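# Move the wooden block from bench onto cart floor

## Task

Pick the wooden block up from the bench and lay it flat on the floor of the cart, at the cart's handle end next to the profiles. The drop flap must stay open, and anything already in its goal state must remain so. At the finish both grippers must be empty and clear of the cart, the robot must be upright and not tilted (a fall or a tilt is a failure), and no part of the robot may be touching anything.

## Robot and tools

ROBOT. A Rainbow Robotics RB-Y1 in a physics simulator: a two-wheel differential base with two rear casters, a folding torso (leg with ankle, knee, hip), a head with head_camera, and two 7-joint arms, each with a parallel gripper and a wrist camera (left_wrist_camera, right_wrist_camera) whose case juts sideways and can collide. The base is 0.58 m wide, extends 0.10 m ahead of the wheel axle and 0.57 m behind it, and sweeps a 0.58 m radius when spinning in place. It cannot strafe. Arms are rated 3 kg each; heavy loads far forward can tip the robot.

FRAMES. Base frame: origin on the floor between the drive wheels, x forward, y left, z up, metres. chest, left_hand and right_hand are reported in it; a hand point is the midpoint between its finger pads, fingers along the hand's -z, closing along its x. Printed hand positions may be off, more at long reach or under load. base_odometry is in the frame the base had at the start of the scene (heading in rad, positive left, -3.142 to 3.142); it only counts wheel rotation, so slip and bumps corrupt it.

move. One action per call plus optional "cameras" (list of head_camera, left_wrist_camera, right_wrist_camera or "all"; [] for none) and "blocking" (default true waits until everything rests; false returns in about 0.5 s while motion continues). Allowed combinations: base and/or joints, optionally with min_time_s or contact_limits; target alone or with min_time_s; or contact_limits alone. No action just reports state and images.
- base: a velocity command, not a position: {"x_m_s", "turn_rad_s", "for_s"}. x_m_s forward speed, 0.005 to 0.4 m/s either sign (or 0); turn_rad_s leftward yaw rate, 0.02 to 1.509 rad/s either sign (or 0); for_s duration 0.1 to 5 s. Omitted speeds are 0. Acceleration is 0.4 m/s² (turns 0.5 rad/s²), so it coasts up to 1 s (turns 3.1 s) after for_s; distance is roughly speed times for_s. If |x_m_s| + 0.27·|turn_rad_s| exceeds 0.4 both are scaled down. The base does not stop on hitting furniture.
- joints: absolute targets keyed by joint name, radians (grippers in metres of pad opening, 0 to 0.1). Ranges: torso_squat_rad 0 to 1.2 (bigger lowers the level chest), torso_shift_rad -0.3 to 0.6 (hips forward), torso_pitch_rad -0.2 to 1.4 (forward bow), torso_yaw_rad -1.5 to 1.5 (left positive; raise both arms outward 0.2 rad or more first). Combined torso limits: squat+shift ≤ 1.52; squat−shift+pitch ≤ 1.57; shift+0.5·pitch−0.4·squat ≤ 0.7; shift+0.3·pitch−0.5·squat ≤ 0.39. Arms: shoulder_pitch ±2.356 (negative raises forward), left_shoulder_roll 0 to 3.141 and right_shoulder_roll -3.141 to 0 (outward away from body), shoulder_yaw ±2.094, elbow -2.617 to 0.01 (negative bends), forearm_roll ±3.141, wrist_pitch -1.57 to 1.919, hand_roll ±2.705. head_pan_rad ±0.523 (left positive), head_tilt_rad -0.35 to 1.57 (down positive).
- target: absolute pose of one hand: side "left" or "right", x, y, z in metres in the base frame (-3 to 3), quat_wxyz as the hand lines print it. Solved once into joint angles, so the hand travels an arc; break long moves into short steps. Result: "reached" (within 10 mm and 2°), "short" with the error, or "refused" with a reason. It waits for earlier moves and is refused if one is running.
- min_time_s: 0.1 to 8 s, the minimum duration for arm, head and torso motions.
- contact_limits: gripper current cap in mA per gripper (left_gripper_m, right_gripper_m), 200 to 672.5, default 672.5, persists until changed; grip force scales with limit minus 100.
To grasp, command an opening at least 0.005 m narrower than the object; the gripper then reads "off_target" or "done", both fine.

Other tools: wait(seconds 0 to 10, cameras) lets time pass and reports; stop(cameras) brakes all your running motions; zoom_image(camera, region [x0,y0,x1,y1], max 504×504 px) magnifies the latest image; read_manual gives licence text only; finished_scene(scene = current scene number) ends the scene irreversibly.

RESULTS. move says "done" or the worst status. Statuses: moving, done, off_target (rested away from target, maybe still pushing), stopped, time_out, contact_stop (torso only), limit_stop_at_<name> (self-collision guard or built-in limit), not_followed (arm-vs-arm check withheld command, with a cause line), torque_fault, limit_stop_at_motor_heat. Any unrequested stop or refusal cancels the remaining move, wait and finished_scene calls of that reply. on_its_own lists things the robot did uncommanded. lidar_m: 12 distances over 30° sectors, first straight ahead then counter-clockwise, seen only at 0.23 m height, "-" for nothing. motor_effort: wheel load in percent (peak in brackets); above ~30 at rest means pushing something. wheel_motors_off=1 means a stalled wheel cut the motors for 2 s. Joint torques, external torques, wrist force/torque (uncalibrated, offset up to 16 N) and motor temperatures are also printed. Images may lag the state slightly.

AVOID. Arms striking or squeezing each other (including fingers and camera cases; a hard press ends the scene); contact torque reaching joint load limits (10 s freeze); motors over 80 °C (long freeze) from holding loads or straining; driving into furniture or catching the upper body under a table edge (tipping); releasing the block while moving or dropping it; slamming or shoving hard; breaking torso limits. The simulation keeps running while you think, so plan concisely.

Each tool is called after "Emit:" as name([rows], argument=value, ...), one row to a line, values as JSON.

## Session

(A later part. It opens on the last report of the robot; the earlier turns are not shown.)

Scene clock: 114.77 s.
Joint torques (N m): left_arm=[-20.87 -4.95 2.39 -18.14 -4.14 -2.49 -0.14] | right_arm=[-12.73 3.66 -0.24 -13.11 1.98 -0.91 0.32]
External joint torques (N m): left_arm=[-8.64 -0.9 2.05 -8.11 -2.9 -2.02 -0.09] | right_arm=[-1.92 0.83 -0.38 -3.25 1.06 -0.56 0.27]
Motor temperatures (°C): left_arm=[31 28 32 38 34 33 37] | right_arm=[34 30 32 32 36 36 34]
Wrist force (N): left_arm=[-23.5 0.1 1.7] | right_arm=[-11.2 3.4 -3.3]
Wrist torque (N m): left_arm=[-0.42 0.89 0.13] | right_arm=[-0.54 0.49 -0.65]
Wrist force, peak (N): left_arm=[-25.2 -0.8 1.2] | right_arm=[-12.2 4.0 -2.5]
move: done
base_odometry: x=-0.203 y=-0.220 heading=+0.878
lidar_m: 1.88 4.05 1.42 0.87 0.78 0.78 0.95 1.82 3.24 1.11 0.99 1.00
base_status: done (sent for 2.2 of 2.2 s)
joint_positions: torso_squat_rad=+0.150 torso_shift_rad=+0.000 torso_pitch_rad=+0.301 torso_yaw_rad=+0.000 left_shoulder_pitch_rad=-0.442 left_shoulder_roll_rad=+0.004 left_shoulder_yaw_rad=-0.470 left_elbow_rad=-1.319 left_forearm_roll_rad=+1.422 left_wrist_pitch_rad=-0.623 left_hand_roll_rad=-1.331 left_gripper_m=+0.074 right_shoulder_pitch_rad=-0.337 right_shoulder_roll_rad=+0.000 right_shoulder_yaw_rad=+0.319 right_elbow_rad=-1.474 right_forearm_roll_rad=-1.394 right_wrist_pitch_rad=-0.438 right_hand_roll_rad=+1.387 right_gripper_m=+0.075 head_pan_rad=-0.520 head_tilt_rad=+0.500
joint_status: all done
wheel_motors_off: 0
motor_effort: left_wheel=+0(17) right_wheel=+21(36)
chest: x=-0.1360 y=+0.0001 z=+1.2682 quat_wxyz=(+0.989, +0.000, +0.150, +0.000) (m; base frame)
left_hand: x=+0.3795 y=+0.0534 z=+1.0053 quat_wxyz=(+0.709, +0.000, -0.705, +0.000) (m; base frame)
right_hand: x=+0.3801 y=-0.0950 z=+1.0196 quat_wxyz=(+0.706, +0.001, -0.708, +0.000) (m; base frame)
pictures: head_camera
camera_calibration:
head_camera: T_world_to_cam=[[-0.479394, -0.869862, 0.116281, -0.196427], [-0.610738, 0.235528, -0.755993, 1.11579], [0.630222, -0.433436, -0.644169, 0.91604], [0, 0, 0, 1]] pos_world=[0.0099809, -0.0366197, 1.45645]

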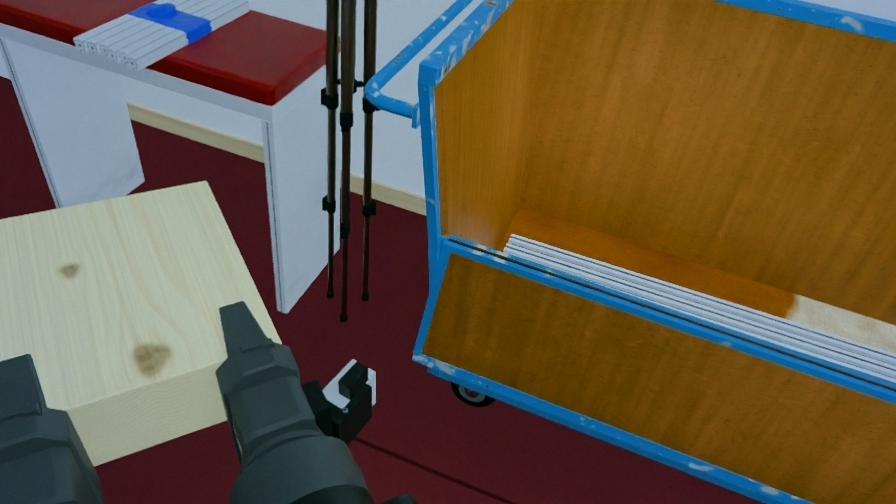

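Emit:
move(base={"turn_rad_s":-0.4,"for_s":2.197}, cameras=[])

Emit:
move(base={"x_m_s":0.2,"for_s":2.25}, joints={"head_tilt_rad":0.75,"head_pan_rad":-0.52}, cameras=["head_camera"])

Emit:
zoom_image(camera="head_camera", region=[392, 0, 896, 400])

Scene clock: 127.73 s.
Joint torques (N m): left_arm=[-20.77 -5.08 2.46 -18.04 -4.25 -2.53 0] | right_arm=[-12.84 3.74 0.16 -13.06 1.98 -0.78 0.29]
External joint torques (N m): left_arm=[-8.54 -1.03 2.12 -8.01 -3.01 -2.06 0.06] | right_arm=[-2.03 0.91 0.02 -3.2 1.06 -0.43 0.24]
Motor temperatures (°C): left_arm=[31 28 32 38 35 33 37] | right_arm=[34 30 32 32 36 36 34]
Wrist force (N): left_arm=[-23.5 0.2 1.6] | right_arm=[-11.1 2.8 -2.7]
Wrist torque (N m): left_arm=[-0.44 0.90 0.11] | right_arm=[-0.45 0.58 -0.65]
Wrist force, peak (N): left_arm=[-24.9 -0.3 1.0] | right_arm=[-12.3 3.3 -3.7]
move: done
base_odometry: x=-0.203 y=-0.220 heading=-0.001
lidar_m: 0.98 1.03 1.88 3.53 1.15 0.82 0.79 0.83 1.09 2.75 2.61 1.03
base_status: done (sent for 2.2 of 2.2 s)
joint_positions: torso_squat_rad=+0.150 torso_shift_rad=+0.000 torso_pitch_rad=+0.301 torso_yaw_rad=+0.000 left_shoulder_pitch_rad=-0.442 left_shoulder_roll_rad=+0.004 left_shoulder_yaw_rad=-0.470 left_elbow_rad=-1.319 left_forearm_roll_rad=+1.422 left_wrist_pitch_rad=-0.623 left_hand_roll_rad=-1.331 left_gripper_m=+0.074 right_shoulder_pitch_rad=-0.337 right_shoulder_roll_rad=+0.000 right_shoulder_yaw_rad=+0.319 right_elbow_rad=-1.474 right_forearm_roll_rad=-1.394 right_wrist_pitch_rad=-0.438 right_hand_roll_rad=+1.387 right_gripper_m=+0.075 head_pan_rad=-0.520 head_tilt_rad=+0.500
joint_status: not commanded
wheel_motors_off: 0
motor_effort: left_wheel=+19(42) right_wheel=+2(41)
chest: x=-0.1360 y=+0.0001 z=+1.2682 quat_wxyz=(+0.989, +0.000, +0.150, +0.000) (m; base frame)
left_hand: x=+0.3795 y=+0.0534 z=+1.0053 quat_wxyz=(+0.709, +0.000, -0.705, +0.000) (m; base frame)
right_hand: x=+0.3801 y=-0.0950 z=+1.0196 quat_wxyz=(+0.706, +0.001, -0.708, +0.000) (m; base frame)
pictures: none
No camera images: "cameras" was empty.

Scene clock: 130.87 s.
Joint torques (N m): left_arm=[-20.67 -4.66 2.66 -18.19 -4.15 -2.55 -0.09] | right_arm=[-12.46 3.65 0.16 -12.95 2.06 -0.87 0.28]
External joint torques (N m): left_arm=[-8.44 -0.61 2.31 -8.16 -2.91 -2.07 -0.03] | right_arm=[-1.66 0.82 0.02 -3.09 1.13 -0.52 0.23]
Motor temperatures (°C): left_arm=[32 28 32 38 35 33 37] | right_arm=[34 30 32 32 36 36 34]
Wrist force (N): left_arm=[-22.7 0.0 1.1] | right_arm=[-11.3 3.2 -3.0]
Wrist torque (N m): left_arm=[-0.50 0.99 0.12] | right_arm=[-0.52 0.49 -0.66]
Wrist force, peak (N): left_arm=[-24.9 -0.7 2.3] | right_arm=[-12.4 3.3 -2.9]
move: done
base_odometry: x=+0.250 y=-0.220 heading=-0.002
lidar_m: 0.53 0.56 1.02 4.64 1.81 1.30 1.23 1.29 1.71 4.33 0.78 0.56
base_status: done (sent for 2.27 of 2.27 s)
joint_positions: torso_squat_rad=+0.150 torso_shift_rad=+0.000 torso_pitch_rad=+0.301 torso_yaw_rad=+0.000 left_shoulder_pitch_rad=-0.442 left_shoulder_roll_rad=+0.004 left_shoulder_yaw_rad=-0.470 left_elbow_rad=-1.319 left_forearm_roll_rad=+1.422 left_wrist_pitch_rad=-0.623 left_hand_roll_rad=-1.331 left_gripper_m=+0.074 right_shoulder_pitch_rad=-0.337 right_shoulder_roll_rad=+0.000 right_shoulder_yaw_rad=+0.319 right_elbow_rad=-1.474 right_forearm_roll_rad=-1.394 right_wrist_pitch_rad=-0.438 right_hand_roll_rad=+1.387 right_gripper_m=+0.075 head_pan_rad=-0.520 head_tilt_rad=+0.750
joint_status: all done
wheel_motors_off: 0
motor_effort: left_wheel=-4(47) right_wheel=+6(39)
chest: x=-0.1360 y=+0.0001 z=+1.2682 quat_wxyz=(+0.989, +0.000, +0.150, +0.000) (m; base frame)
left_hand: x=+0.3796 y=+0.0534 z=+1.0053 quat_wxyz=(+0.709, +0.000, -0.705, +0.000) (m; base frame)
right_hand: x=+0.3801 y=-0.0950 z=+1.0196 quat_wxyz=(+0.706, +0.001, -0.708, +0.000) (m; base frame)
pictures: head_camera
camera_calibration:
head_camera: T_world_to_cam=[[-0.486002, -0.865949, 0.118044, -0.199376], [-0.74505, 0.339917, -0.573896, 0.843843], [0.45684, -0.366863, -0.810376, 1.14787], [0, 0, 0, 1]] pos_world=[0.00741649, -0.0383757, 1.43802]

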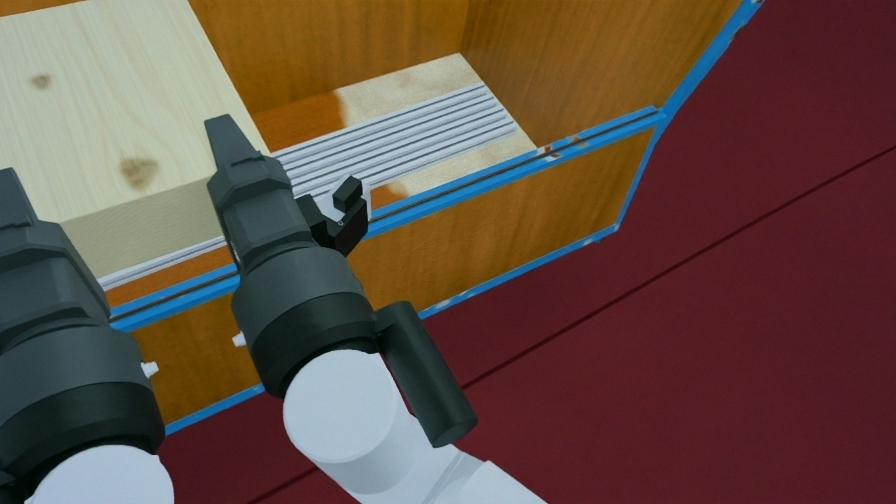

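Scaled by 1.000.

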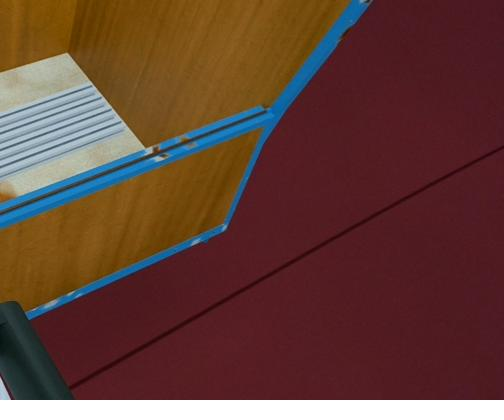

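Emit:
move(base={"x_m_s":-0.2,"for_s":2.3}, joints={"torso_squat_rad":0.6,"head_pan_rad":0,"head_tilt_rad":0.5}, min_time_s=3, cameras=[])

Emit:
move(base={"turn_rad_s":0.5,"for_s":3.142}, cameras=[])

Emit:
move(base={"x_m_s":0.3,"for_s":4.87}, cameras=[])

Emit:
move(base={"turn_rad_s":-0.5,"for_s":3.142}, cameras=["head_camera"])

Scene clock: 182.87 s.
Joint torques (N m): left_arm=[-21.34 -4.87 2.48 -18.07 -4.2 -2.61 0] | right_arm=[-12.82 3.37 0.03 -13.3 1.9 -0.89 0.2]
External joint torques (N m): left_arm=[-9.11 -0.82 2.14 -8.04 -2.96 -2.13 0.06] | right_arm=[-2.01 0.54 -0.1 -3.44 0.98 -0.55 0.15]
Motor temperatures (°C): left_arm=[32 28 32 39 35 33 37] | right_arm=[34 30 32 32 36 36 34]
Wrist force (N): left_arm=[-22.9 -0.2 1.8] | right_arm=[-11.5 3.9 -3.5]
Wrist torque (N m): left_arm=[-0.50 0.92 0.11] | right_arm=[-0.56 0.49 -0.65]
Wrist force, peak (N): left_arm=[-24.4 -0.9 2.1] | right_arm=[-12.0 4.9 -3.7]
move: done
base_odometry: x=-0.210 y=-0.220 heading=-0.003
lidar_m: 0.99 1.04 1.88 3.55 1.15 0.81 0.77 0.81 1.10 2.72 2.61 1.05
base_status: done (sent for 2.3 of 2.3 s)
joint_positions: torso_squat_rad=+0.600 torso_shift_rad=+0.000 torso_pitch_rad=+0.301 torso_yaw_rad=+0.000 left_shoulder_pitch_rad=-0.442 left_shoulder_roll_rad=+0.004 left_shoulder_yaw_rad=-0.470 left_elbow_rad=-1.319 left_forearm_roll_rad=+1.422 left_wrist_pitch_rad=-0.623 left_hand_roll_rad=-1.331 left_gripper_m=+0.074 right_shoulder_pitch_rad=-0.337 right_shoulder_roll_rad=+0.000 right_shoulder_yaw_rad=+0.319 right_elbow_rad=-1.474 right_forearm_roll_rad=-1.394 right_wrist_pitch_rad=-0.438 right_hand_roll_rad=+1.387 right_gripper_m=+0.075 head_pan_rad=+0.000 head_tilt_rad=+0.500
joint_status: all done
wheel_motors_off: 0
motor_effort: left_wheel=-13(26) right_wheel=+13(37)
chest: x=-0.1361 y=+0.0001 z=+1.1538 quat_wxyz=(+0.989, +0.000, +0.150, +0.000) (m; base frame)
left_hand: x=+0.3794 y=+0.0534 z=+0.8910 quat_wxyz=(+0.709, +0.000, -0.705, +0.000) (m; base frame)
right_hand: x=+0.3800 y=-0.0950 z=+0.9053 quat_wxyz=(+0.706, +0.001, -0.708, +0.000) (m; base frame)
pictures: none
No camera images: "cameras" was empty.

Scene clock: 187.33 s.
Joint torques (N m): left_arm=[-21.2 -4.94 2.49 -18.28 -4.18 -2.6 -0.09] | right_arm=[-12.76 3.4 0.14 -13.15 1.92 -0.81 0.1]
External joint torques (N m): left_arm=[-8.97 -0.89 2.14 -8.25 -2.94 -2.13 -0.03] | right_arm=[-1.95 0.57 0 -3.29 1 -0.46 0.05]
Motor temperatures (°C): left_arm=[32 28 31 39 35 33 37] | right_arm=[34 30 32 32 36 36 34]
Wrist force (N): left_arm=[-23.3 -0.5 1.9] | right_arm=[-11.2 2.9 -2.8]
Wrist torque (N m): left_arm=[-0.43 0.91 0.09] | right_arm=[-0.45 0.56 -0.64]
Wrist force, peak (N): left_arm=[-24.4 0.0 1.2] | right_arm=[-12.1 3.7 -3.1]
move: done
base_odometry: x=-0.210 y=-0.220 heading=+1.563
lidar_m: 3.41 1.15 0.80 0.76 0.80 1.09 2.73 2.62 1.11 1.03 1.03 1.89
base_status: done (sent for 3.13 of 3.13 s)
joint_positions: torso_squat_rad=+0.600 torso_shift_rad=+0.000 torso_pitch_rad=+0.301 torso_yaw_rad=+0.000 left_shoulder_pitch_rad=-0.442 left_shoulder_roll_rad=+0.004 left_shoulder_yaw_rad=-0.470 left_elbow_rad=-1.319 left_forearm_roll_rad=+1.422 left_wrist_pitch_rad=-0.623 left_hand_roll_rad=-1.331 left_gripper_m=+0.074 right_shoulder_pitch_rad=-0.337 right_shoulder_roll_rad=+0.000 right_shoulder_yaw_rad=+0.319 right_elbow_rad=-1.474 right_forearm_roll_rad=-1.394 right_wrist_pitch_rad=-0.438 right_hand_roll_rad=+1.387 right_gripper_m=+0.075 head_pan_rad=+0.000 head_tilt_rad=+0.500
joint_status: not commanded
wheel_motors_off: 0
motor_effort: left_wheel=-1(31) right_wheel=+21(43)
chest: x=-0.1361 y=+0.0001 z=+1.1538 quat_wxyz=(+0.989, +0.000, +0.150, +0.000) (m; base frame)
left_hand: x=+0.3794 y=+0.0534 z=+0.8910 quat_wxyz=(+0.709, +0.000, -0.705, +0.000) (m; base frame)
right_hand: x=+0.3800 y=-0.0950 z=+0.9053 quat_wxyz=(+0.706, +0.001, -0.708, +0.000) (m; base frame)
pictures: none
No camera images: "cameras" was empty.

Scene clock: 193.30 s.
Joint torques (N m): left_arm=[-20.13 -4.64 2.63 -18.33 -4.13 -2.61 -0.1] | right_arm=[-12.47 3.59 0.17 -12.99 1.99 -0.86 0.22]
External joint torques (N m): left_arm=[-7.9 -0.59 2.29 -8.29 -2.89 -2.13 -0.05] | right_arm=[-1.67 0.77 0.02 -3.13 1.07 -0.51 0.17]
Motor temperatures (°C): left_arm=[32 28 31 39 35 33 37] | right_arm=[34 30 32 32 36 36 34]
Wrist force (N): left_arm=[-23.5 -0.3 1.2] | right_arm=[-10.9 2.4 -3.0]
Wrist torque (N m): left_arm=[-0.44 0.93 0.10] | right_arm=[-0.46 0.59 -0.65]
Wrist force, peak (N): left_arm=[-24.6 -1.0 2.3] | right_arm=[-11.6 4.5 -4.3]
move: done
base_odometry: x=-0.200 y=+1.240 heading=+1.564
lidar_m: 3.58 1.20 0.86 0.81 0.84 1.12 2.93 1.57 1.35 1.14 1.75 2.38
base_status: done (sent for 4.87 of 4.87 s)
joint_positions: torso_squat_rad=+0.600 torso_shift_rad=+0.000 torso_pitch_rad=+0.301 torso_yaw_rad=+0.000 left_shoulder_pitch_rad=-0.442 left_shoulder_roll_rad=+0.004 left_shoulder_yaw_rad=-0.470 left_elbow_rad=-1.319 left_forearm_roll_rad=+1.422 left_wrist_pitch_rad=-0.623 left_hand_roll_rad=-1.331 left_gripper_m=+0.074 right_shoulder_pitch_rad=-0.337 right_shoulder_roll_rad=+0.000 right_shoulder_yaw_rad=+0.319 right_elbow_rad=-1.474 right_forearm_roll_rad=-1.394 right_wrist_pitch_rad=-0.438 right_hand_roll_rad=+1.387 right_gripper_m=+0.075 head_pan_rad=+0.000 head_tilt_rad=+0.500
joint_status: not commanded
wheel_motors_off: 0
motor_effort: left_wheel=+12(37) right_wheel=-12(47)
chest: x=-0.1360 y=+0.0001 z=+1.1538 quat_wxyz=(+0.989, +0.000, +0.150, +0.000) (m; base frame)
left_hand: x=+0.3795 y=+0.0533 z=+0.8909 quat_wxyz=(+0.709, +0.000, -0.705, +0.000) (m; base frame)
right_hand: x=+0.3801 y=-0.0950 z=+0.9052 quat_wxyz=(+0.706, +0.001, -0.708, +0.000) (m; base frame)
pictures: none
No camera images: "cameras" was empty.

Scene clock: 197.77 s.
Joint torques (N m): left_arm=[-20.73 -4.52 2.42 -18.46 -4.2 -2.64 0.02] | right_arm=[-12.58 3.45 0.01 -13.24 1.94 -0.89 0.37]
External joint torques (N m): left_arm=[-8.5 -0.47 2.08 -8.43 -2.96 -2.16 0.07] | right_arm=[-1.78 0.62 -0.13 -3.38 1.02 -0.54 0.32]
Motor temperatures (°C): left_arm=[32 28 31 39 35 33 37] | right_arm=[34 30 32 32 36 36 34]
Wrist force (N): left_arm=[-22.5 0.3 1.1] | right_arm=[-11.5 3.1 -2.8]
Wrist torque (N m): left_arm=[-0.47 1.00 0.10] | right_arm=[-0.52 0.47 -0.63]
Wrist force, peak (N): left_arm=[-24.3 -0.3 1.5] | right_arm=[-12.5 3.3 -3.4]
move: done
base_odometry: x=-0.200 y=+1.240 heading=-0.002
lidar_m: 1.12 1.76 2.39 3.67 1.20 0.86 0.81 0.86 1.14 2.85 1.51 1.32
base_status: done (sent for 3.13 of 3.13 s)
joint_positions: torso_squat_rad=+0.600 torso_shift_rad=+0.000 torso_pitch_rad=+0.301 torso_yaw_rad=+0.000 left_shoulder_pitch_rad=-0.442 left_shoulder_roll_rad=+0.004 left_shoulder_yaw_rad=-0.470 left_elbow_rad=-1.319 left_forearm_roll_rad=+1.422 left_wrist_pitch_rad=-0.623 left_hand_roll_rad=-1.331 left_gripper_m=+0.074 right_shoulder_pitch_rad=-0.337 right_shoulder_roll_rad=+0.000 right_shoulder_yaw_rad=+0.319 right_elbow_rad=-1.474 right_forearm_roll_rad=-1.394 right_wrist_pitch_rad=-0.438 right_hand_roll_rad=+1.387 right_gripper_m=+0.075 head_pan_rad=+0.000 head_tilt_rad=+0.500
joint_status: not commanded
wheel_motors_off: 0
motor_effort: left_wheel=+19(37) right_wheel=+0(44)
chest: x=-0.1360 y=+0.0001 z=+1.1538 quat_wxyz=(+0.989, +0.000, +0.150, +0.000) (m; base frame)
left_hand: x=+0.3795 y=+0.0533 z=+0.8909 quat_wxyz=(+0.709, +0.000, -0.705, +0.000) (m; base frame)
right_hand: x=+0.3801 y=-0.0950 z=+0.9052 quat_wxyz=(+0.706, +0.001, -0.708, +0.000) (m; base frame)
pictures: head_camera
camera_calibration:
head_camera: T_world_to_cam=[[-0.00453736, -0.999502, -0.0312423, 0.0406757], [-0.677175, 0.0260599, -0.73536, 0.99805], [0.735808, 0.0178199, -0.676956, 0.892099], [0, 0, 0, 1]] pos_world=[0.0196258, -0.00125083, 1.33911]

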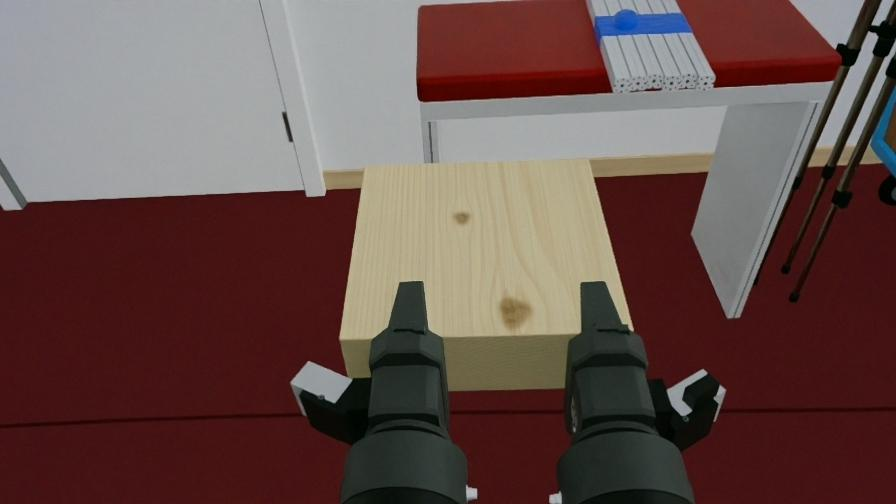

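Emit:
move(base={"x_m_s":0.2,"for_s":3.23}, cameras=[])

Emit:
move(joints={"torso_squat_rad":0.84}, min_time_s=2, cameras=[])

Emit:
move(joints={"torso_squat_rad":0.89}, min_time_s=2.5)

Scene clock: 203.10 s.
Joint torques (N m): left_arm=[-20.78 -4.73 2.52 -18.35 -4.17 -2.57 -0.07] | right_arm=[-12.59 3.53 -0.15 -13.23 1.97 -0.86 0.37]
External joint torques (N m): left_arm=[-8.55 -0.68 2.17 -8.32 -2.93 -2.09 -0.01] | right_arm=[-1.78 0.7 -0.29 -3.37 1.05 -0.51 0.32]
Motor temperatures (°C): left_arm=[32 28 31 39 35 33 37] | right_arm=[34 30 32 32 36 36 34]
Wrist force (N): left_arm=[-23.8 -0.3 1.0] | right_arm=[-11.0 4.1 -3.5]
Wrist torque (N m): left_arm=[-0.43 0.90 0.11] | right_arm=[-0.61 0.55 -0.66]
Wrist force, peak (N): left_arm=[-24.4 0.1 2.3] | right_arm=[-12.4 3.1 -4.0]
move: done
base_odometry: x=+0.447 y=+1.239 heading=-0.002
lidar_m: 0.47 1.13 1.50 3.82 2.15 1.53 1.46 1.52 2.03 1.45 0.81 0.92
base_status: done (sent for 3.23 of 3.23 s)
joint_positions: torso_squat_rad=+0.600 torso_shift_rad=+0.000 torso_pitch_rad=+0.301 torso_yaw_rad=+0.000 left_shoulder_pitch_rad=-0.442 left_shoulder_roll_rad=+0.004 left_shoulder_yaw_rad=-0.470 left_elbow_rad=-1.319 left_forearm_roll_rad=+1.422 left_wrist_pitch_rad=-0.623 left_hand_roll_rad=-1.331 left_gripper_m=+0.074 right_shoulder_pitch_rad=-0.337 right_shoulder_roll_rad=+0.000 right_shoulder_yaw_rad=+0.319 right_elbow_rad=-1.474 right_forearm_roll_rad=-1.394 right_wrist_pitch_rad=-0.438 right_hand_roll_rad=+1.387 right_gripper_m=+0.075 head_pan_rad=+0.000 head_tilt_rad=+0.500
joint_status: not commanded
wheel_motors_off: 0
motor_effort: left_wheel=-5(48) right_wheel=+5(38)
chest: x=-0.1360 y=+0.0001 z=+1.1538 quat_wxyz=(+0.989, +0.000, +0.150, +0.000) (m; base frame)
left_hand: x=+0.3795 y=+0.0533 z=+0.8910 quat_wxyz=(+0.709, +0.000, -0.705, +0.000) (m; base frame)
right_hand: x=+0.3801 y=-0.0950 z=+0.9053 quat_wxyz=(+0.706, +0.001, -0.708, +0.000) (m; base frame)
pictures: none
No camera images: "cameras" was empty.

Scene clock: 205.40 s.
Joint torques (N m): left_arm=[-20.84 -4.43 2.59 -18.22 -4.21 -2.62 -0.02] | right_arm=[-12.93 3.53 -0.32 -13.15 1.98 -0.84 0.28]
External joint torques (N m): left_arm=[-8.61 -0.38 2.24 -8.18 -2.97 -2.14 0.03] | right_arm=[-2.12 0.71 -0.46 -3.28 1.06 -0.49 0.23]
Motor temperatures (°C): left_arm=[32 28 31 39 35 33 37] | right_arm=[34 30 32 32 36 36 34]
Wrist force (N): left_arm=[-23.3 0.0 1.9] | right_arm=[-11.3 3.0 -2.5]
Wrist torque (N m): left_arm=[-0.50 0.90 0.12] | right_arm=[-0.49 0.45 -0.64]
Wrist force, peak (N): left_arm=[-24.9 -0.2 2.0] | right_arm=[-12.2 3.8 -2.5]
move: done
base_odometry: x=+0.447 y=+1.239 heading=-0.002
lidar_m: 0.48 1.14 1.51 3.81 2.15 1.54 1.46 1.52 2.02 1.45 0.81 0.90
base_status: not commanded
joint_positions: torso_squat_rad=+0.840 torso_shift_rad=+0.000 torso_pitch_rad=+0.301 torso_yaw_rad=+0.000 left_shoulder_pitch_rad=-0.442 left_shoulder_roll_rad=+0.004 left_shoulder_yaw_rad=-0.470 left_elbow_rad=-1.319 left_forearm_roll_rad=+1.422 left_wrist_pitch_rad=-0.623 left_hand_roll_rad=-1.331 left_gripper_m=+0.074 right_shoulder_pitch_rad=-0.337 right_shoulder_roll_rad=+0.000 right_shoulder_yaw_rad=+0.319 right_elbow_rad=-1.474 right_forearm_roll_rad=-1.394 right_wrist_pitch_rad=-0.438 right_hand_roll_rad=+1.387 right_gripper_m=+0.075 head_pan_rad=+0.000 head_tilt_rad=+0.500
joint_status: all done
wheel_motors_off: 0
motor_effort: left_wheel=-6(6) right_wheel=+6(7)
chest: x=-0.1362 y=+0.0001 z=+1.0433 quat_wxyz=(+0.989, +0.000, +0.150, +0.000) (m; base frame)
left_hand: x=+0.3794 y=+0.0533 z=+0.7806 quat_wxyz=(+0.709, +0.000, -0.705, +0.000) (m; base frame)
right_hand: x=+0.3800 y=-0.0950 z=+0.7949 quat_wxyz=(+0.706, +0.001, -0.708, +0.000) (m; base frame)
pictures: none
No camera images: "cameras" was empty.

Scene clock: 208.20 s.
Joint torques (N m): left_arm=[-19.8 -4.86 2.99 -16.86 -3.53 -1.97 -0.1] | right_arm=[-12.42 3.42 -0.08 -10.97 1.45 -0.69 0.3]
External joint torques (N m): left_arm=[-7.55 -0.81 2.64 -6.83 -2.29 -1.5 -0.05] | right_arm=[-1.6 0.59 -0.22 -1.11 0.53 -0.34 0.25]
Motor temperatures (°C): left_arm=[32 28 31 39 35 33 37] | right_arm=[34 30 32 32 36 36 34]
Wrist force (N): left_arm=[-19.9 1.5 1.5] | right_arm=[-6.4 1.9 0.4]
Wrist torque (N m): left_arm=[-0.34 0.08 0.03] | right_arm=[-0.34 -0.07 -0.40]
Wrist force, peak (N): left_arm=[-24.1 -0.3 1.5] | right_arm=[-12.5 3.2 -3.0]
move: done
base_odometry: x=+0.447 y=+1.239 heading=-0.002
lidar_m: 0.49 1.14 1.51 3.83 2.17 1.53 1.45 1.52 2.03 1.44 0.82 0.89
base_status: not commanded
joint_positions: torso_squat_rad=+0.890 torso_shift_rad=+0.000 torso_pitch_rad=+0.300 torso_yaw_rad=+0.000 left_shoulder_pitch_rad=-0.442 left_shoulder_roll_rad=+0.004 left_shoulder_yaw_rad=-0.470 left_elbow_rad=-1.319 left_forearm_roll_rad=+1.421 left_wrist_pitch_rad=-0.623 left_hand_roll_rad=-1.331 left_gripper_m=+0.074 right_shoulder_pitch_rad=-0.337 right_shoulder_roll_rad=+0.000 right_shoulder_yaw_rad=+0.319 right_elbow_rad=-1.474 right_forearm_roll_rad=-1.394 right_wrist_pitch_rad=-0.438 right_hand_roll_rad=+1.387 right_gripper_m=+0.075 head_pan_rad=+0.000 head_tilt_rad=+0.500
joint_status: all done
wheel_motors_off: 0
motor_effort: left_wheel=-6(7) right_wheel=+6(7)
chest: x=-0.1364 y=+0.0001 z=+1.0167 quat_wxyz=(+0.989, +0.000, +0.150, +0.000) (m; base frame)
left_hand: x=+0.3794 y=+0.0533 z=+0.7545 quat_wxyz=(+0.708, +0.000, -0.706, +0.000) (m; base frame)
right_hand: x=+0.3799 y=-0.0950 z=+0.7689 quat_wxyz=(+0.706, +0.001, -0.708, +0.000) (m; base frame)
pictures: head_camera, left_wrist_camera, right_wrist_camera
camera_calibration:
head_camera: T_world_to_cam=[[-0.00444672, -0.999504, -0.0311723, 0.036307], [-0.676654, 0.0259597, -0.735843, 0.897536], [0.736288, 0.0178208, -0.676434, 0.799086], [0, 0, 0, 1]] pos_world=[0.0191263, -0.00125113, 1.20211]
left_wrist_camera: T_world_to_cam=[[0.0127698, 0.0259811, 0.999581, -0.761014], [-0.458962, -0.887985, 0.0289438, 0.228643], [0.888364, -0.459139, 0.000584932, -0.240547], [0, 0, 0, 1]] pos_world=[0.32835, 0.112359, 0.754218]
right_wrist_camera: T_world_to_cam=[[0.0296562, -0.0283213, -0.999159, 0.753001], [-0.508125, 0.860378, -0.0394693, 0.33218], [0.860773, 0.508868, 0.0111248, -0.215072], [0, 0, 0, 1]] pos_world=[0.331586, -0.155031, 0.767872]

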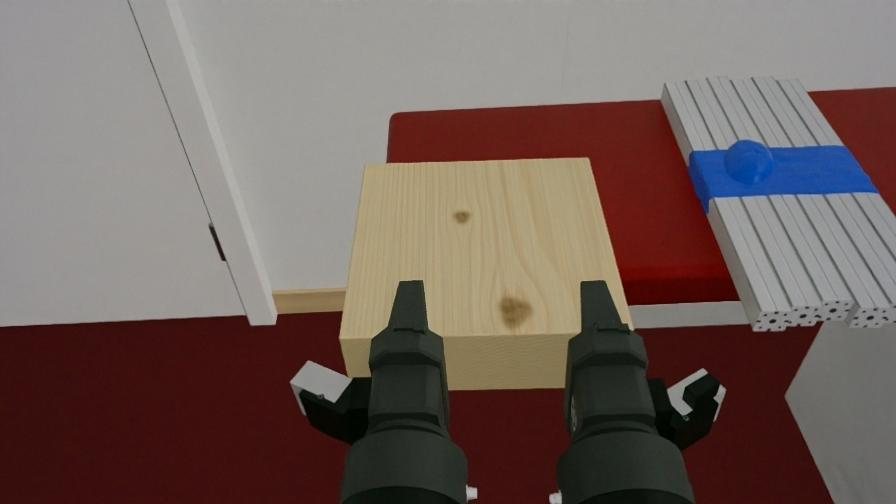

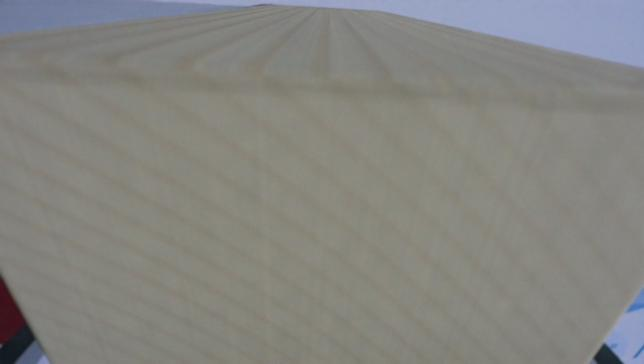

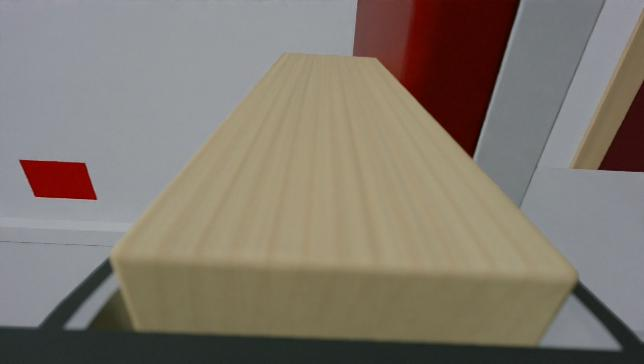

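Emit:
move(joints={"torso_squat_rad":0.9}, min_time_s=1, cameras=[])

Emit:
move(joints={"left_gripper_m":0.098,"right_gripper_m":0.098}, cameras=["head_camera"])

Emit:
move(base={"x_m_s":-0.1,"for_s":2})

Scene clock: 210.47 s.
Joint torques (N m): left_arm=[-16.11 -5.2 2.3 -12.31 -1.12 -0.28 0.21] | right_arm=[-8.59 3.31 -0.02 -5.53 -0.2 0.58 0.37]
External joint torques (N m): left_arm=[-3.82 -1.16 1.94 -2.27 0.12 0.19 0.26] | right_arm=[2.27 0.48 -0.15 4.34 -1.13 0.92 0.32]
Motor temperatures (°C): left_arm=[32 28 31 39 35 33 37] | right_arm=[34 30 32 32 36 36 34]
Wrist force (N): left_arm=[-9.2 4.8 5.6] | right_arm=[3.4 -1.7 6.7]
Wrist torque (N m): left_arm=[-0.29 -1.16 -0.41] | right_arm=[-0.03 -1.22 -0.17]
Wrist force, peak (N): left_arm=[-20.1 2.4 1.9] | right_arm=[4.0 -2.0 7.0]
move: done
base_odometry: x=+0.447 y=+1.239 heading=-0.002
lidar_m: 0.47 1.14 1.49 3.82 2.14 1.54 1.46 1.52 2.02 1.44 0.82 0.90
base_status: not commanded
joint_positions: torso_squat_rad=+0.900 torso_shift_rad=+0.000 torso_pitch_rad=+0.299 torso_yaw_rad=+0.000 left_shoulder_pitch_rad=-0.443 left_shoulder_roll_rad=+0.004 left_shoulder_yaw_rad=-0.470 left_elbow_rad=-1.320 left_forearm_roll_rad=+1.421 left_wrist_pitch_rad=-0.624 left_hand_roll_rad=-1.331 left_gripper_m=+0.074 right_shoulder_pitch_rad=-0.338 right_shoulder_roll_rad=+0.000 right_shoulder_yaw_rad=+0.319 right_elbow_rad=-1.476 right_forearm_roll_rad=-1.393 right_wrist_pitch_rad=-0.439 right_hand_roll_rad=+1.387 right_gripper_m=+0.075 head_pan_rad=+0.000 head_tilt_rad=+0.500
joint_status: all done
wheel_motors_off: 0
motor_effort: left_wheel=-5(7) right_wheel=+7(7)
chest: x=-0.1369 y=+0.0001 z=+1.0113 quat_wxyz=(+0.989, +0.000, +0.149, +0.000) (m; base frame)
left_hand: x=+0.3795 y=+0.0532 z=+0.7507 quat_wxyz=(+0.707, +0.000, -0.707, +0.000) (m; base frame)
right_hand: x=+0.3800 y=-0.0948 z=+0.7651 quat_wxyz=(+0.705, +0.001, -0.709, +0.000) (m; base frame)
pictures: none
No camera images: "cameras" was empty.

Scene clock: 211.20 s.
Joint torques (N m): left_arm=[-14.48 -5.26 1.82 -12.16 -1.63 -0.45 0.08] | right_arm=[-9.41 3.77 0.22 -9.96 0.56 -0.39 0.39]
External joint torques (N m): left_arm=[-2.19 -1.22 1.47 -2.12 -0.39 0.02 0.14] | right_arm=[1.43 0.94 0.09 -0.09 -0.36 -0.04 0.34]
Motor temperatures (°C): left_arm=[32 28 31 39 35 33 37] | right_arm=[34 30 32 32 36 36 34]
Wrist force (N): left_arm=[-11.2 2.0 -2.9] | right_arm=[-7.5 0.9 0.9]
Wrist torque (N m): left_arm=[-0.26 -0.34 0.11] | right_arm=[-0.14 -0.43 -0.14]
Wrist force, peak (N): left_arm=[-13.1 2.5 2.4] | right_arm=[4.1 -2.4 6.9]
move: done
base_odometry: x=+0.447 y=+1.239 heading=-0.002
lidar_m: 0.49 1.14 1.49 3.82 2.16 1.53 1.45 1.53 2.03 1.44 0.82 0.90
base_status: not commanded
joint_positions: torso_squat_rad=+0.900 torso_shift_rad=+0.000 torso_pitch_rad=+0.300 torso_yaw_rad=+0.000 left_shoulder_pitch_rad=-0.444 left_shoulder_roll_rad=+0.004 left_shoulder_yaw_rad=-0.470 left_elbow_rad=-1.320 left_forearm_roll_rad=+1.421 left_wrist_pitch_rad=-0.624 left_hand_roll_rad=-1.331 left_gripper_m=+0.098 right_shoulder_pitch_rad=-0.338 right_shoulder_roll_rad=+0.000 right_shoulder_yaw_rad=+0.319 right_elbow_rad=-1.475 right_forearm_roll_rad=-1.394 right_wrist_pitch_rad=-0.438 right_hand_roll_rad=+1.387 right_gripper_m=+0.098 head_pan_rad=+0.000 head_tilt_rad=+0.500
joint_status: all done
wheel_motors_off: 0
motor_effort: left_wheel=-5(7) right_wheel=+5(9)
chest: x=-0.1366 y=+0.0001 z=+1.0112 quat_wxyz=(+0.989, +0.000, +0.149, +0.000) (m; base frame)
left_hand: x=+0.3797 y=+0.0531 z=+0.7505 quat_wxyz=(+0.707, +0.000, -0.707, +0.000) (m; base frame)
right_hand: x=+0.3800 y=-0.0949 z=+0.7640 quat_wxyz=(+0.705, +0.001, -0.709, +0.000) (m; base frame)
pictures: head_camera
camera_calibration:
head_camera: T_world_to_cam=[[-0.00443635, -0.999504, -0.0311766, 0.0361422], [-0.676342, 0.0259634, -0.73613, 0.893696], [0.736575, 0.0178203, -0.676122, 0.795273], [0, 0, 0, 1]] pos_world=[0.0188265, -0.00125112, 1.19671]

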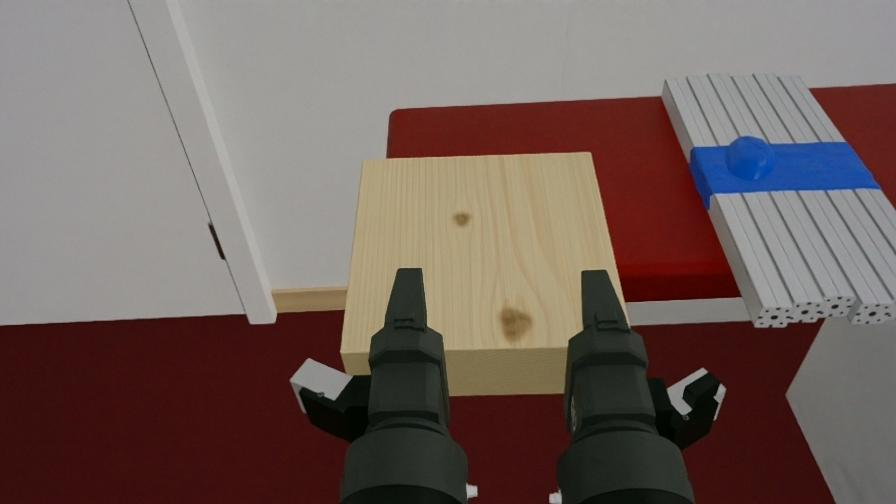

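Scene clock: 214.03 s.
Joint torques (N m): left_arm=[-12.17 -4.7 0.86 -10.12 -1.66 -0.71 0.07] | right_arm=[-11.01 3.52 -0.5 -10.66 0.75 -0.26 0.41]
External joint torques (N m): left_arm=[0.12 -0.66 0.5 -0.08 -0.42 -0.24 0.12] | right_arm=[-0.17 0.69 -0.64 -0.8 -0.18 0.08 0.36]
Motor temperatures (°C): left_arm=[32 28 31 39 35 33 37] | right_arm=[34 30 32 32 36 36 34]
Wrist force (N): left_arm=[-5.3 2.1 -2.1] | right_arm=[-7.1 0.4 1.0]
Wrist torque (N m): left_arm=[-0.42 -0.14 0.25] | right_arm=[-0.09 -0.39 -0.11]
Wrist force, peak (N): left_arm=[-22.9 3.1 4.9] | right_arm=[-8.1 0.9 1.2]
move: done
base_odometry: x=+0.247 y=+1.239 heading=-0.002
lidar_m: 0.68 1.33 1.77 4.36 1.85 1.33 1.25 1.32 1.76 2.31 1.12 0.96
base_status: done (sent for 2 of 2 s)
joint_positions: torso_squat_rad=+0.900 torso_shift_rad=+0.000 torso_pitch_rad=+0.300 torso_yaw_rad=+0.000 left_shoulder_pitch_rad=-0.444 left_shoulder_roll_rad=+0.004 left_shoulder_yaw_rad=-0.470 left_elbow_rad=-1.321 left_forearm_roll_rad=+1.421 left_wrist_pitch_rad=-0.624 left_hand_roll_rad=-1.331 left_gripper_m=+0.098 right_shoulder_pitch_rad=-0.338 right_shoulder_roll_rad=+0.000 right_shoulder_yaw_rad=+0.319 right_elbow_rad=-1.474 right_forearm_roll_rad=-1.394 right_wrist_pitch_rad=-0.438 right_hand_roll_rad=+1.387 right_gripper_m=+0.098 head_pan_rad=+0.000 head_tilt_rad=+0.500
joint_status: not commanded
wheel_motors_off: 0
motor_effort: left_wheel=-9(27) right_wheel=-12(37)
chest: x=-0.1366 y=+0.0001 z=+1.0112 quat_wxyz=(+0.989, +0.000, +0.149, +0.000) (m; base frame)
left_hand: x=+0.3799 y=+0.0530 z=+0.7510 quat_wxyz=(+0.707, +0.000, -0.707, +0.000) (m; base frame)
right_hand: x=+0.3799 y=-0.0949 z=+0.7638 quat_wxyz=(+0.706, +0.001, -0.709, +0.000) (m; base frame)
pictures: head_camera, left_wrist_camera, right_wrist_camera
camera_calibration:
head_camera: T_world_to_cam=[[-0.00443635, -0.999504, -0.0311766, 0.0361422], [-0.676342, 0.0259634, -0.73613, 0.893696], [0.736575, 0.0178203, -0.676122, 0.795273], [0, 0, 0, 1]] pos_world=[0.0188265, -0.00125112, 1.19671]
left_wrist_camera: T_world_to_cam=[[0.00881427, 0.0268354, 0.999601, -0.756028], [-0.45919, -0.8879, 0.0278857, 0.229577], [0.888294, -0.459253, 0.00449636, -0.244029], [0, 0, 0, 1]] pos_world=[0.328853, 0.112059, 0.750422]
right_wrist_camera: T_world_to_cam=[[0.0304248, -0.0284533, -0.999132, 0.747613], [-0.508087, 0.860378, -0.0399737, 0.332352], [0.860768, 0.508862, 0.0117201, -0.215471], [0, 0, 0, 1]] pos_world=[0.331588, -0.155031, 0.762775]

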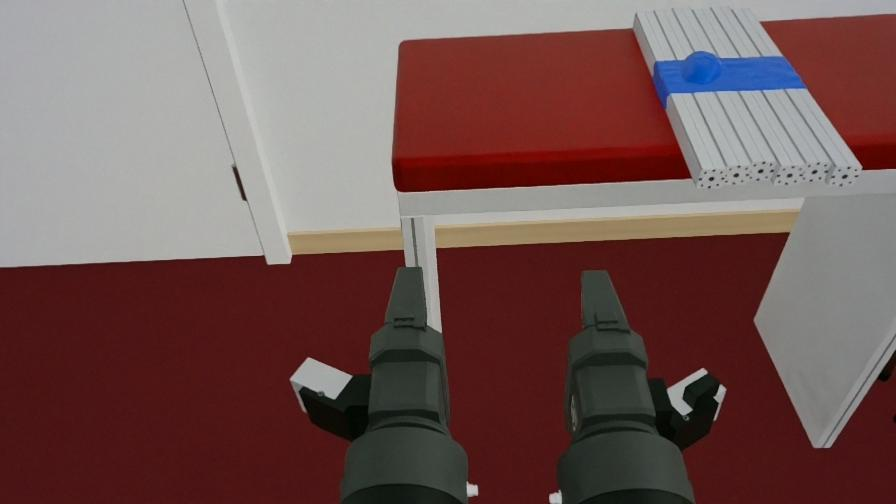

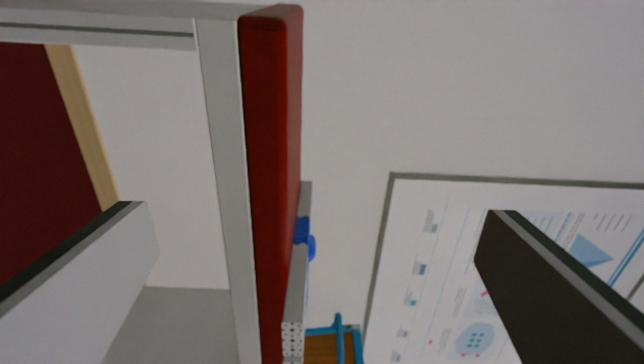

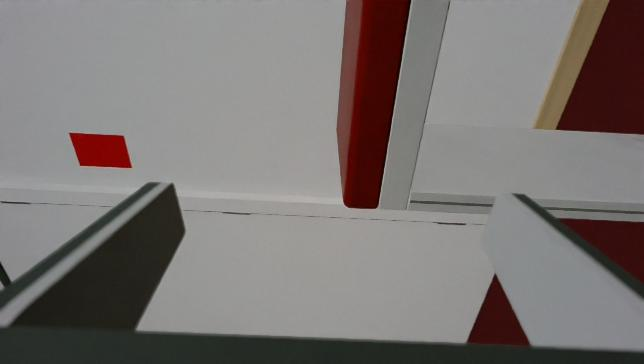

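Emit:
move(joints={"head_tilt_rad":1.1}, cameras=["head_camera"])

Scene clock: 215.87 s.
Joint torques (N m): left_arm=[-12.01 -4.51 1.13 -10.14 -1.56 -0.78 0.19] | right_arm=[-11.08 3.41 0.01 -10.63 0.6 -0.38 0.39]
External joint torques (N m): left_arm=[0.28 -0.47 0.78 -0.09 -0.32 -0.3 0.25] | right_arm=[-0.24 0.59 -0.13 -0.76 -0.32 -0.03 0.34]
Motor temperatures (°C): left_arm=[32 28 31 39 34 33 37] | right_arm=[34 30 32 32 35 36 34]
Wrist force (N): left_arm=[-5.7 2.3 -1.7] | right_arm=[-7.3 0.7 1.2]
Wrist torque (N m): left_arm=[-0.40 -0.19 0.20] | right_arm=[-0.10 -0.44 -0.10]
Wrist force, peak (N): left_arm=[-5.7 2.8 -2.8] | right_arm=[-7.9 0.7 0.8]
move: done
base_odometry: x=+0.247 y=+1.239 heading=-0.002
lidar_m: 0.68 1.33 1.77 4.36 1.85 1.32 1.26 1.32 1.76 2.30 1.12 0.95
base_status: not commanded
joint_positions: torso_squat_rad=+0.900 torso_shift_rad=+0.000 torso_pitch_rad=+0.300 torso_yaw_rad=+0.000 left_shoulder_pitch_rad=-0.444 left_shoulder_roll_rad=+0.004 left_shoulder_yaw_rad=-0.470 left_elbow_rad=-1.321 left_forearm_roll_rad=+1.421 left_wrist_pitch_rad=-0.624 left_hand_roll_rad=-1.331 left_gripper_m=+0.098 right_shoulder_pitch_rad=-0.338 right_shoulder_roll_rad=+0.000 right_shoulder_yaw_rad=+0.319 right_elbow_rad=-1.474 right_forearm_roll_rad=-1.394 right_wrist_pitch_rad=-0.438 right_hand_roll_rad=+1.387 right_gripper_m=+0.098 head_pan_rad=+0.000 head_tilt_rad=+1.100
joint_status: all done
wheel_motors_off: 0
motor_effort: left_wheel=-10(10) right_wheel=-11(13)
chest: x=-0.1366 y=+0.0001 z=+1.0112 quat_wxyz=(+0.989, +0.000, +0.149, +0.000) (m; base frame)
left_hand: x=+0.3799 y=+0.0530 z=+0.7510 quat_wxyz=(+0.707, +0.000, -0.707, +0.000) (m; base frame)
right_hand: x=+0.3799 y=-0.0949 z=+0.7638 quat_wxyz=(+0.706, +0.001, -0.709, +0.000) (m; base frame)
pictures: head_camera
camera_calibration:
head_camera: T_world_to_cam=[[-0.0213616, -0.999501, -0.0232476, 0.0257123], [-0.973849, 0.0260629, -0.225699, 0.266567], [0.226192, 0.0178184, -0.97392, 1.12259], [0, 0, 0, 1]] pos_world=[0.00622335, -0.00125082, 1.15408]

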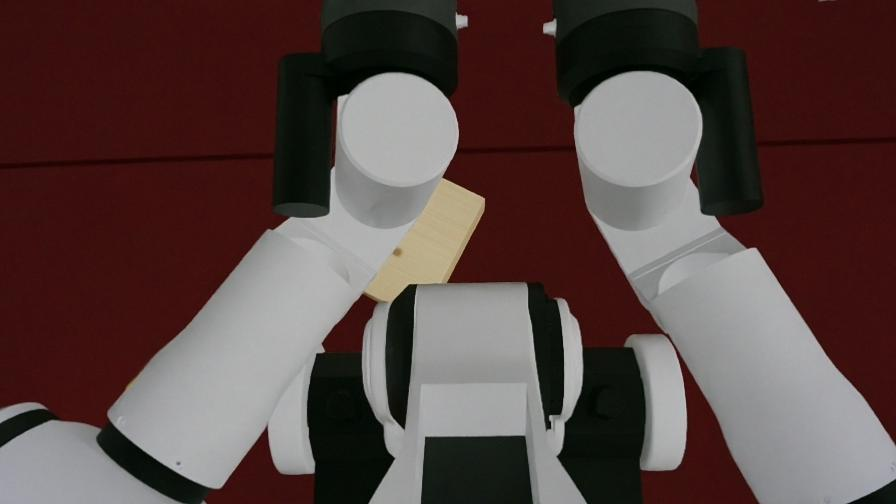

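Emit:
move(base={"x_m_s":-0.15,"for_s":4.0}, joints={"head_tilt_rad":0.75}, cameras=["head_camera"])

Scene clock: 222.80 s.
Joint torques (N m): left_arm=[-11.51 -4.51 1.45 -10.07 -1.56 -0.75 0.2] | right_arm=[-11.15 3.7 -0.35 -10.47 0.72 -0.45 0.28]
External joint torques (N m): left_arm=[0.79 -0.47 1.09 -0.03 -0.33 -0.27 0.25] | right_arm=[-0.31 0.88 -0.49 -0.6 -0.21 -0.1 0.23]
Motor temperatures (°C): left_arm=[32 28 31 38 34 33 37] | right_arm=[34 30 32 32 35 36 34]
Wrist force (N): left_arm=[-6.1 1.7 -1.7] | right_arm=[-7.4 1.0 1.2]
Wrist torque (N m): left_arm=[-0.32 -0.27 0.24] | right_arm=[-0.14 -0.44 -0.12]
Wrist force, peak (N): left_arm=[-6.8 2.1 -1.7] | right_arm=[-8.0 0.8 1.1]
move: done
base_odometry: x=-0.353 y=+1.241 heading=-0.003
lidar_m: 1.28 1.93 2.61 2.98 0.96 0.69 0.66 0.70 0.94 2.30 1.66 1.47
base_status: done (sent for 4 of 4 s)
joint_positions: torso_squat_rad=+0.900 torso_shift_rad=+0.000 torso_pitch_rad=+0.300 torso_yaw_rad=+0.000 left_shoulder_pitch_rad=-0.444 left_shoulder_roll_rad=+0.004 left_shoulder_yaw_rad=-0.470 left_elbow_rad=-1.321 left_forearm_roll_rad=+1.421 left_wrist_pitch_rad=-0.624 left_hand_roll_rad=-1.331 left_gripper_m=+0.098 right_shoulder_pitch_rad=-0.338 right_shoulder_roll_rad=+0.000 right_shoulder_yaw_rad=+0.319 right_elbow_rad=-1.474 right_forearm_roll_rad=-1.394 right_wrist_pitch_rad=-0.438 right_hand_roll_rad=+1.387 right_gripper_m=+0.098 head_pan_rad=+0.000 head_tilt_rad=+0.750
joint_status: all done
wheel_motors_off: 0
motor_effort: left_wheel=-10(31) right_wheel=+10(37)
chest: x=-0.1366 y=+0.0001 z=+1.0112 quat_wxyz=(+0.989, +0.000, +0.149, +0.000) (m; base frame)
left_hand: x=+0.3800 y=+0.0530 z=+0.7511 quat_wxyz=(+0.707, +0.000, -0.707, +0.000) (m; base frame)
right_hand: x=+0.3799 y=-0.0949 z=+0.7638 quat_wxyz=(+0.706, +0.001, -0.709, +0.000) (m; base frame)
pictures: head_camera
camera_calibration:
head_camera: T_world_to_cam=[[-0.0120088, -0.999504, -0.0291103, 0.0332446], [-0.837377, 0.0259633, -0.546009, 0.657279], [0.546494, 0.0178194, -0.837273, 0.977256], [0, 0, 0, 1]] pos_world=[0.0167244, -0.00125112, 1.17808]

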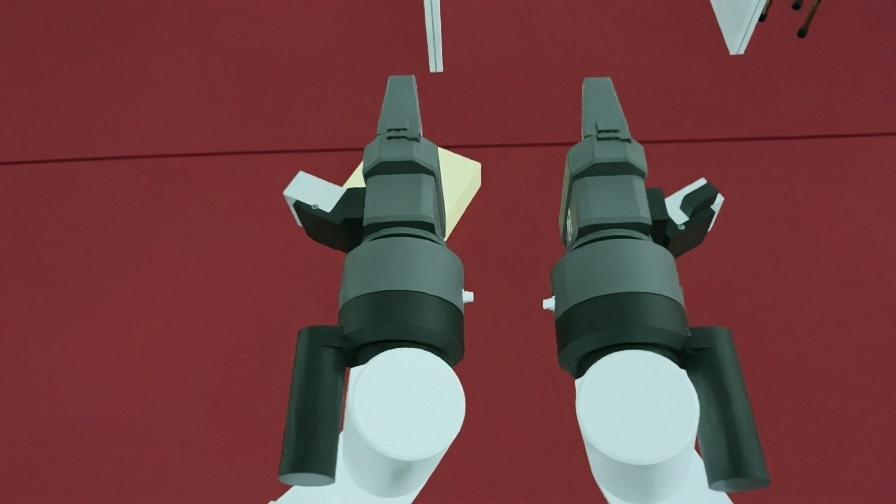

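Emit:
move(target={"side":"left","x":0.25,"y":0.33,"z":0.5,"quat_wxyz":[1,0,0,0]}, cameras=[])

Emit:
move(target={"side":"right","x":0.25,"y":-0.33,"z":0.5,"quat_wxyz":[1,0,0,0]}, cameras=["head_camera"])

Emit:
zoom_image(camera="head_camera", region=[250, 50, 650, 350])

Scene clock: 226.30 s.
Joint torques (N m): left_arm=[-13.05 4.66 2.91 -6.67 -1.12 0.05 0.26] | right_arm=[-11.02 3.21 -0.13 -10.76 0.7 -0.32 0.27]
External joint torques (N m): left_arm=[0.31 -2.25 0.52 0.43 -0.4 0.1 0.27] | right_arm=[-0.18 0.38 -0.26 -0.9 -0.22 0.03 0.22]
Motor temperatures (°C): left_arm=[32 28 31 38 34 33 37] | right_arm=[34 30 32 32 35 36 34]
Wrist force (N): left_arm=[-1.2 0.5 -7.3] | right_arm=[-7.1 0.9 0.6]
Wrist torque (N m): left_arm=[-0.28 0.02 0.09] | right_arm=[-0.14 -0.40 -0.11]
Wrist force, peak (N): left_arm=[-1.0 -0.4 -8.0] | right_arm=[-7.8 0.8 1.1]
move: short
base_odometry: x=-0.353 y=+1.241 heading=-0.003
lidar_m: 1.28 1.91 2.62 2.99 0.98 0.70 0.66 0.69 0.94 2.30 1.65 1.47
base_status: not commanded
joint_positions: torso_squat_rad=+0.900 torso_shift_rad=+0.000 torso_pitch_rad=+0.300 torso_yaw_rad=+0.000 left_shoulder_pitch_rad=-0.589 left_shoulder_roll_rad=+0.311 left_shoulder_yaw_rad=-0.149 left_elbow_rad=-0.949 left_forearm_roll_rad=+3.141 left_wrist_pitch_rad=-1.141 left_hand_roll_rad=-2.705 left_gripper_m=+0.098 right_shoulder_pitch_rad=-0.338 right_shoulder_roll_rad=+0.000 right_shoulder_yaw_rad=+0.319 right_elbow_rad=-1.474 right_forearm_roll_rad=-1.394 right_wrist_pitch_rad=-0.438 right_hand_roll_rad=+1.387 right_gripper_m=+0.098 head_pan_rad=+0.000 head_tilt_rad=+0.750
joint_status: all done
wheel_motors_off: 0
motor_effort: left_wheel=-10(10) right_wheel=+9(12)
chest: x=-0.1366 y=+0.0001 z=+1.0112 quat_wxyz=(+0.989, +0.000, +0.149, +0.000) (m; base frame)
left_hand: x=+0.2500 y=+0.3299 z=+0.5000 quat_wxyz=(+0.983, +0.150, -0.070, +0.080) (m; base frame)
left_hand_status: short (checked arc, as near as the solve gets, planned for 1.4 s): 0 mm and 21.2 deg off. The place is met; only the turn is off.
right_hand: x=+0.3799 y=-0.0949 z=+0.7638 quat_wxyz=(+0.706, +0.001, -0.709, +0.000) (m; base frame)
pictures: none
No camera images: "cameras" was empty.

Scene clock: 228.10 s.
Joint torques (N m): left_arm=[-12.75 5.39 3.22 -6.76 -0.96 -0.05 0.29] | right_arm=[-13.78 -5.97 -3.28 -7.08 0.62 0.15 -0.47]
External joint torques (N m): left_arm=[0.61 -1.51 0.83 0.35 -0.24 0 0.3] | right_arm=[-0.85 0.7 -0.95 -0.35 0.17 0.16 -0.47]
Motor temperatures (°C): left_arm=[32 28 31 38 34 33 37] | right_arm=[34 30 32 32 35 36 34]
Wrist force (N): left_arm=[-1.0 0.3 -7.2] | right_arm=[-2.0 2.4 -4.9]
Wrist torque (N m): left_arm=[-0.28 0.08 0.09] | right_arm=[-0.12 -0.05 -0.10]
Wrist force, peak (N): left_arm=[-1.0 0.1 -8.1] | right_arm=[-7.4 3.4 1.8]
move: short
base_odometry: x=-0.353 y=+1.241 heading=-0.003
lidar_m: 1.28 1.90 2.62 2.99 0.97 0.69 0.66 0.70 0.94 2.31 1.66 1.46
base_status: not commanded
joint_positions: torso_squat_rad=+0.900 torso_shift_rad=+0.000 torso_pitch_rad=+0.300 torso_yaw_rad=+0.000 left_shoulder_pitch_rad=-0.589 left_shoulder_roll_rad=+0.311 left_shoulder_yaw_rad=-0.149 left_elbow_rad=-0.949 left_forearm_roll_rad=+3.141 left_wrist_pitch_rad=-1.141 left_hand_roll_rad=-2.705 left_gripper_m=+0.098 right_shoulder_pitch_rad=-0.588 right_shoulder_roll_rad=-0.311 right_shoulder_yaw_rad=+0.149 right_elbow_rad=-0.948 right_forearm_roll_rad=-3.141 right_wrist_pitch_rad=-1.141 right_hand_roll_rad=+2.705 right_gripper_m=+0.098 head_pan_rad=+0.000 head_tilt_rad=+0.750
joint_status: all done
wheel_motors_off: 0
motor_effort: left_wheel=-10(11) right_wheel=+10(12)
chest: x=-0.1366 y=+0.0001 z=+1.0112 quat_wxyz=(+0.989, +0.000, +0.149, +0.000) (m; base frame)
left_hand: x=+0.2500 y=+0.3298 z=+0.5000 quat_wxyz=(+0.983, +0.150, -0.070, +0.080) (m; base frame)
right_hand: x=+0.2498 y=-0.3299 z=+0.4998 quat_wxyz=(+0.983, -0.150, -0.070, -0.080) (m; base frame)
right_hand_status: short (checked arc, as near as the solve gets, planned for 1.5 s): 0 mm and 21.2 deg off. The place is met; only the turn is off.
pictures: head_camera
camera_calibration:
head_camera: T_world_to_cam=[[-0.0120923, -0.999502, -0.0291625, 0.0333078], [-0.837423, 0.0260602, -0.545934, 0.657191], [0.546422, 0.0178198, -0.83732, 0.977313], [0, 0, 0, 1]] pos_world=[0.0167243, -0.00125083, 1.17808]

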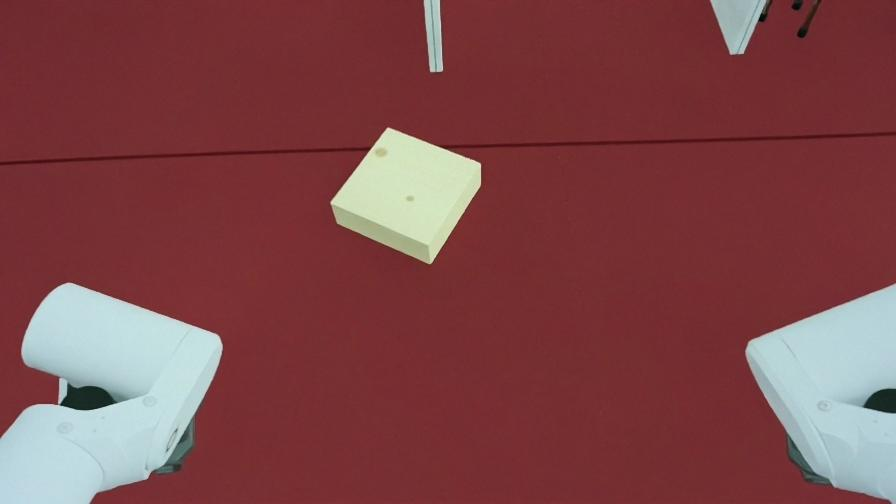

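Scaled by 1.260 from the camera's 896x504 image, which has a finer 1280x720 frame.

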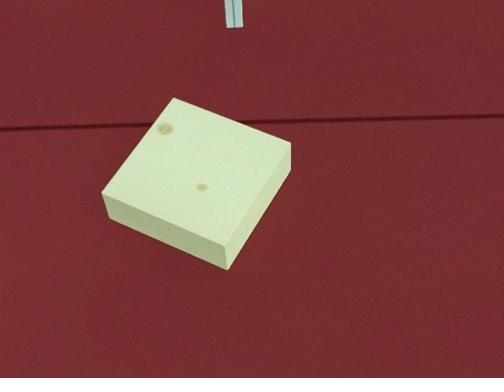

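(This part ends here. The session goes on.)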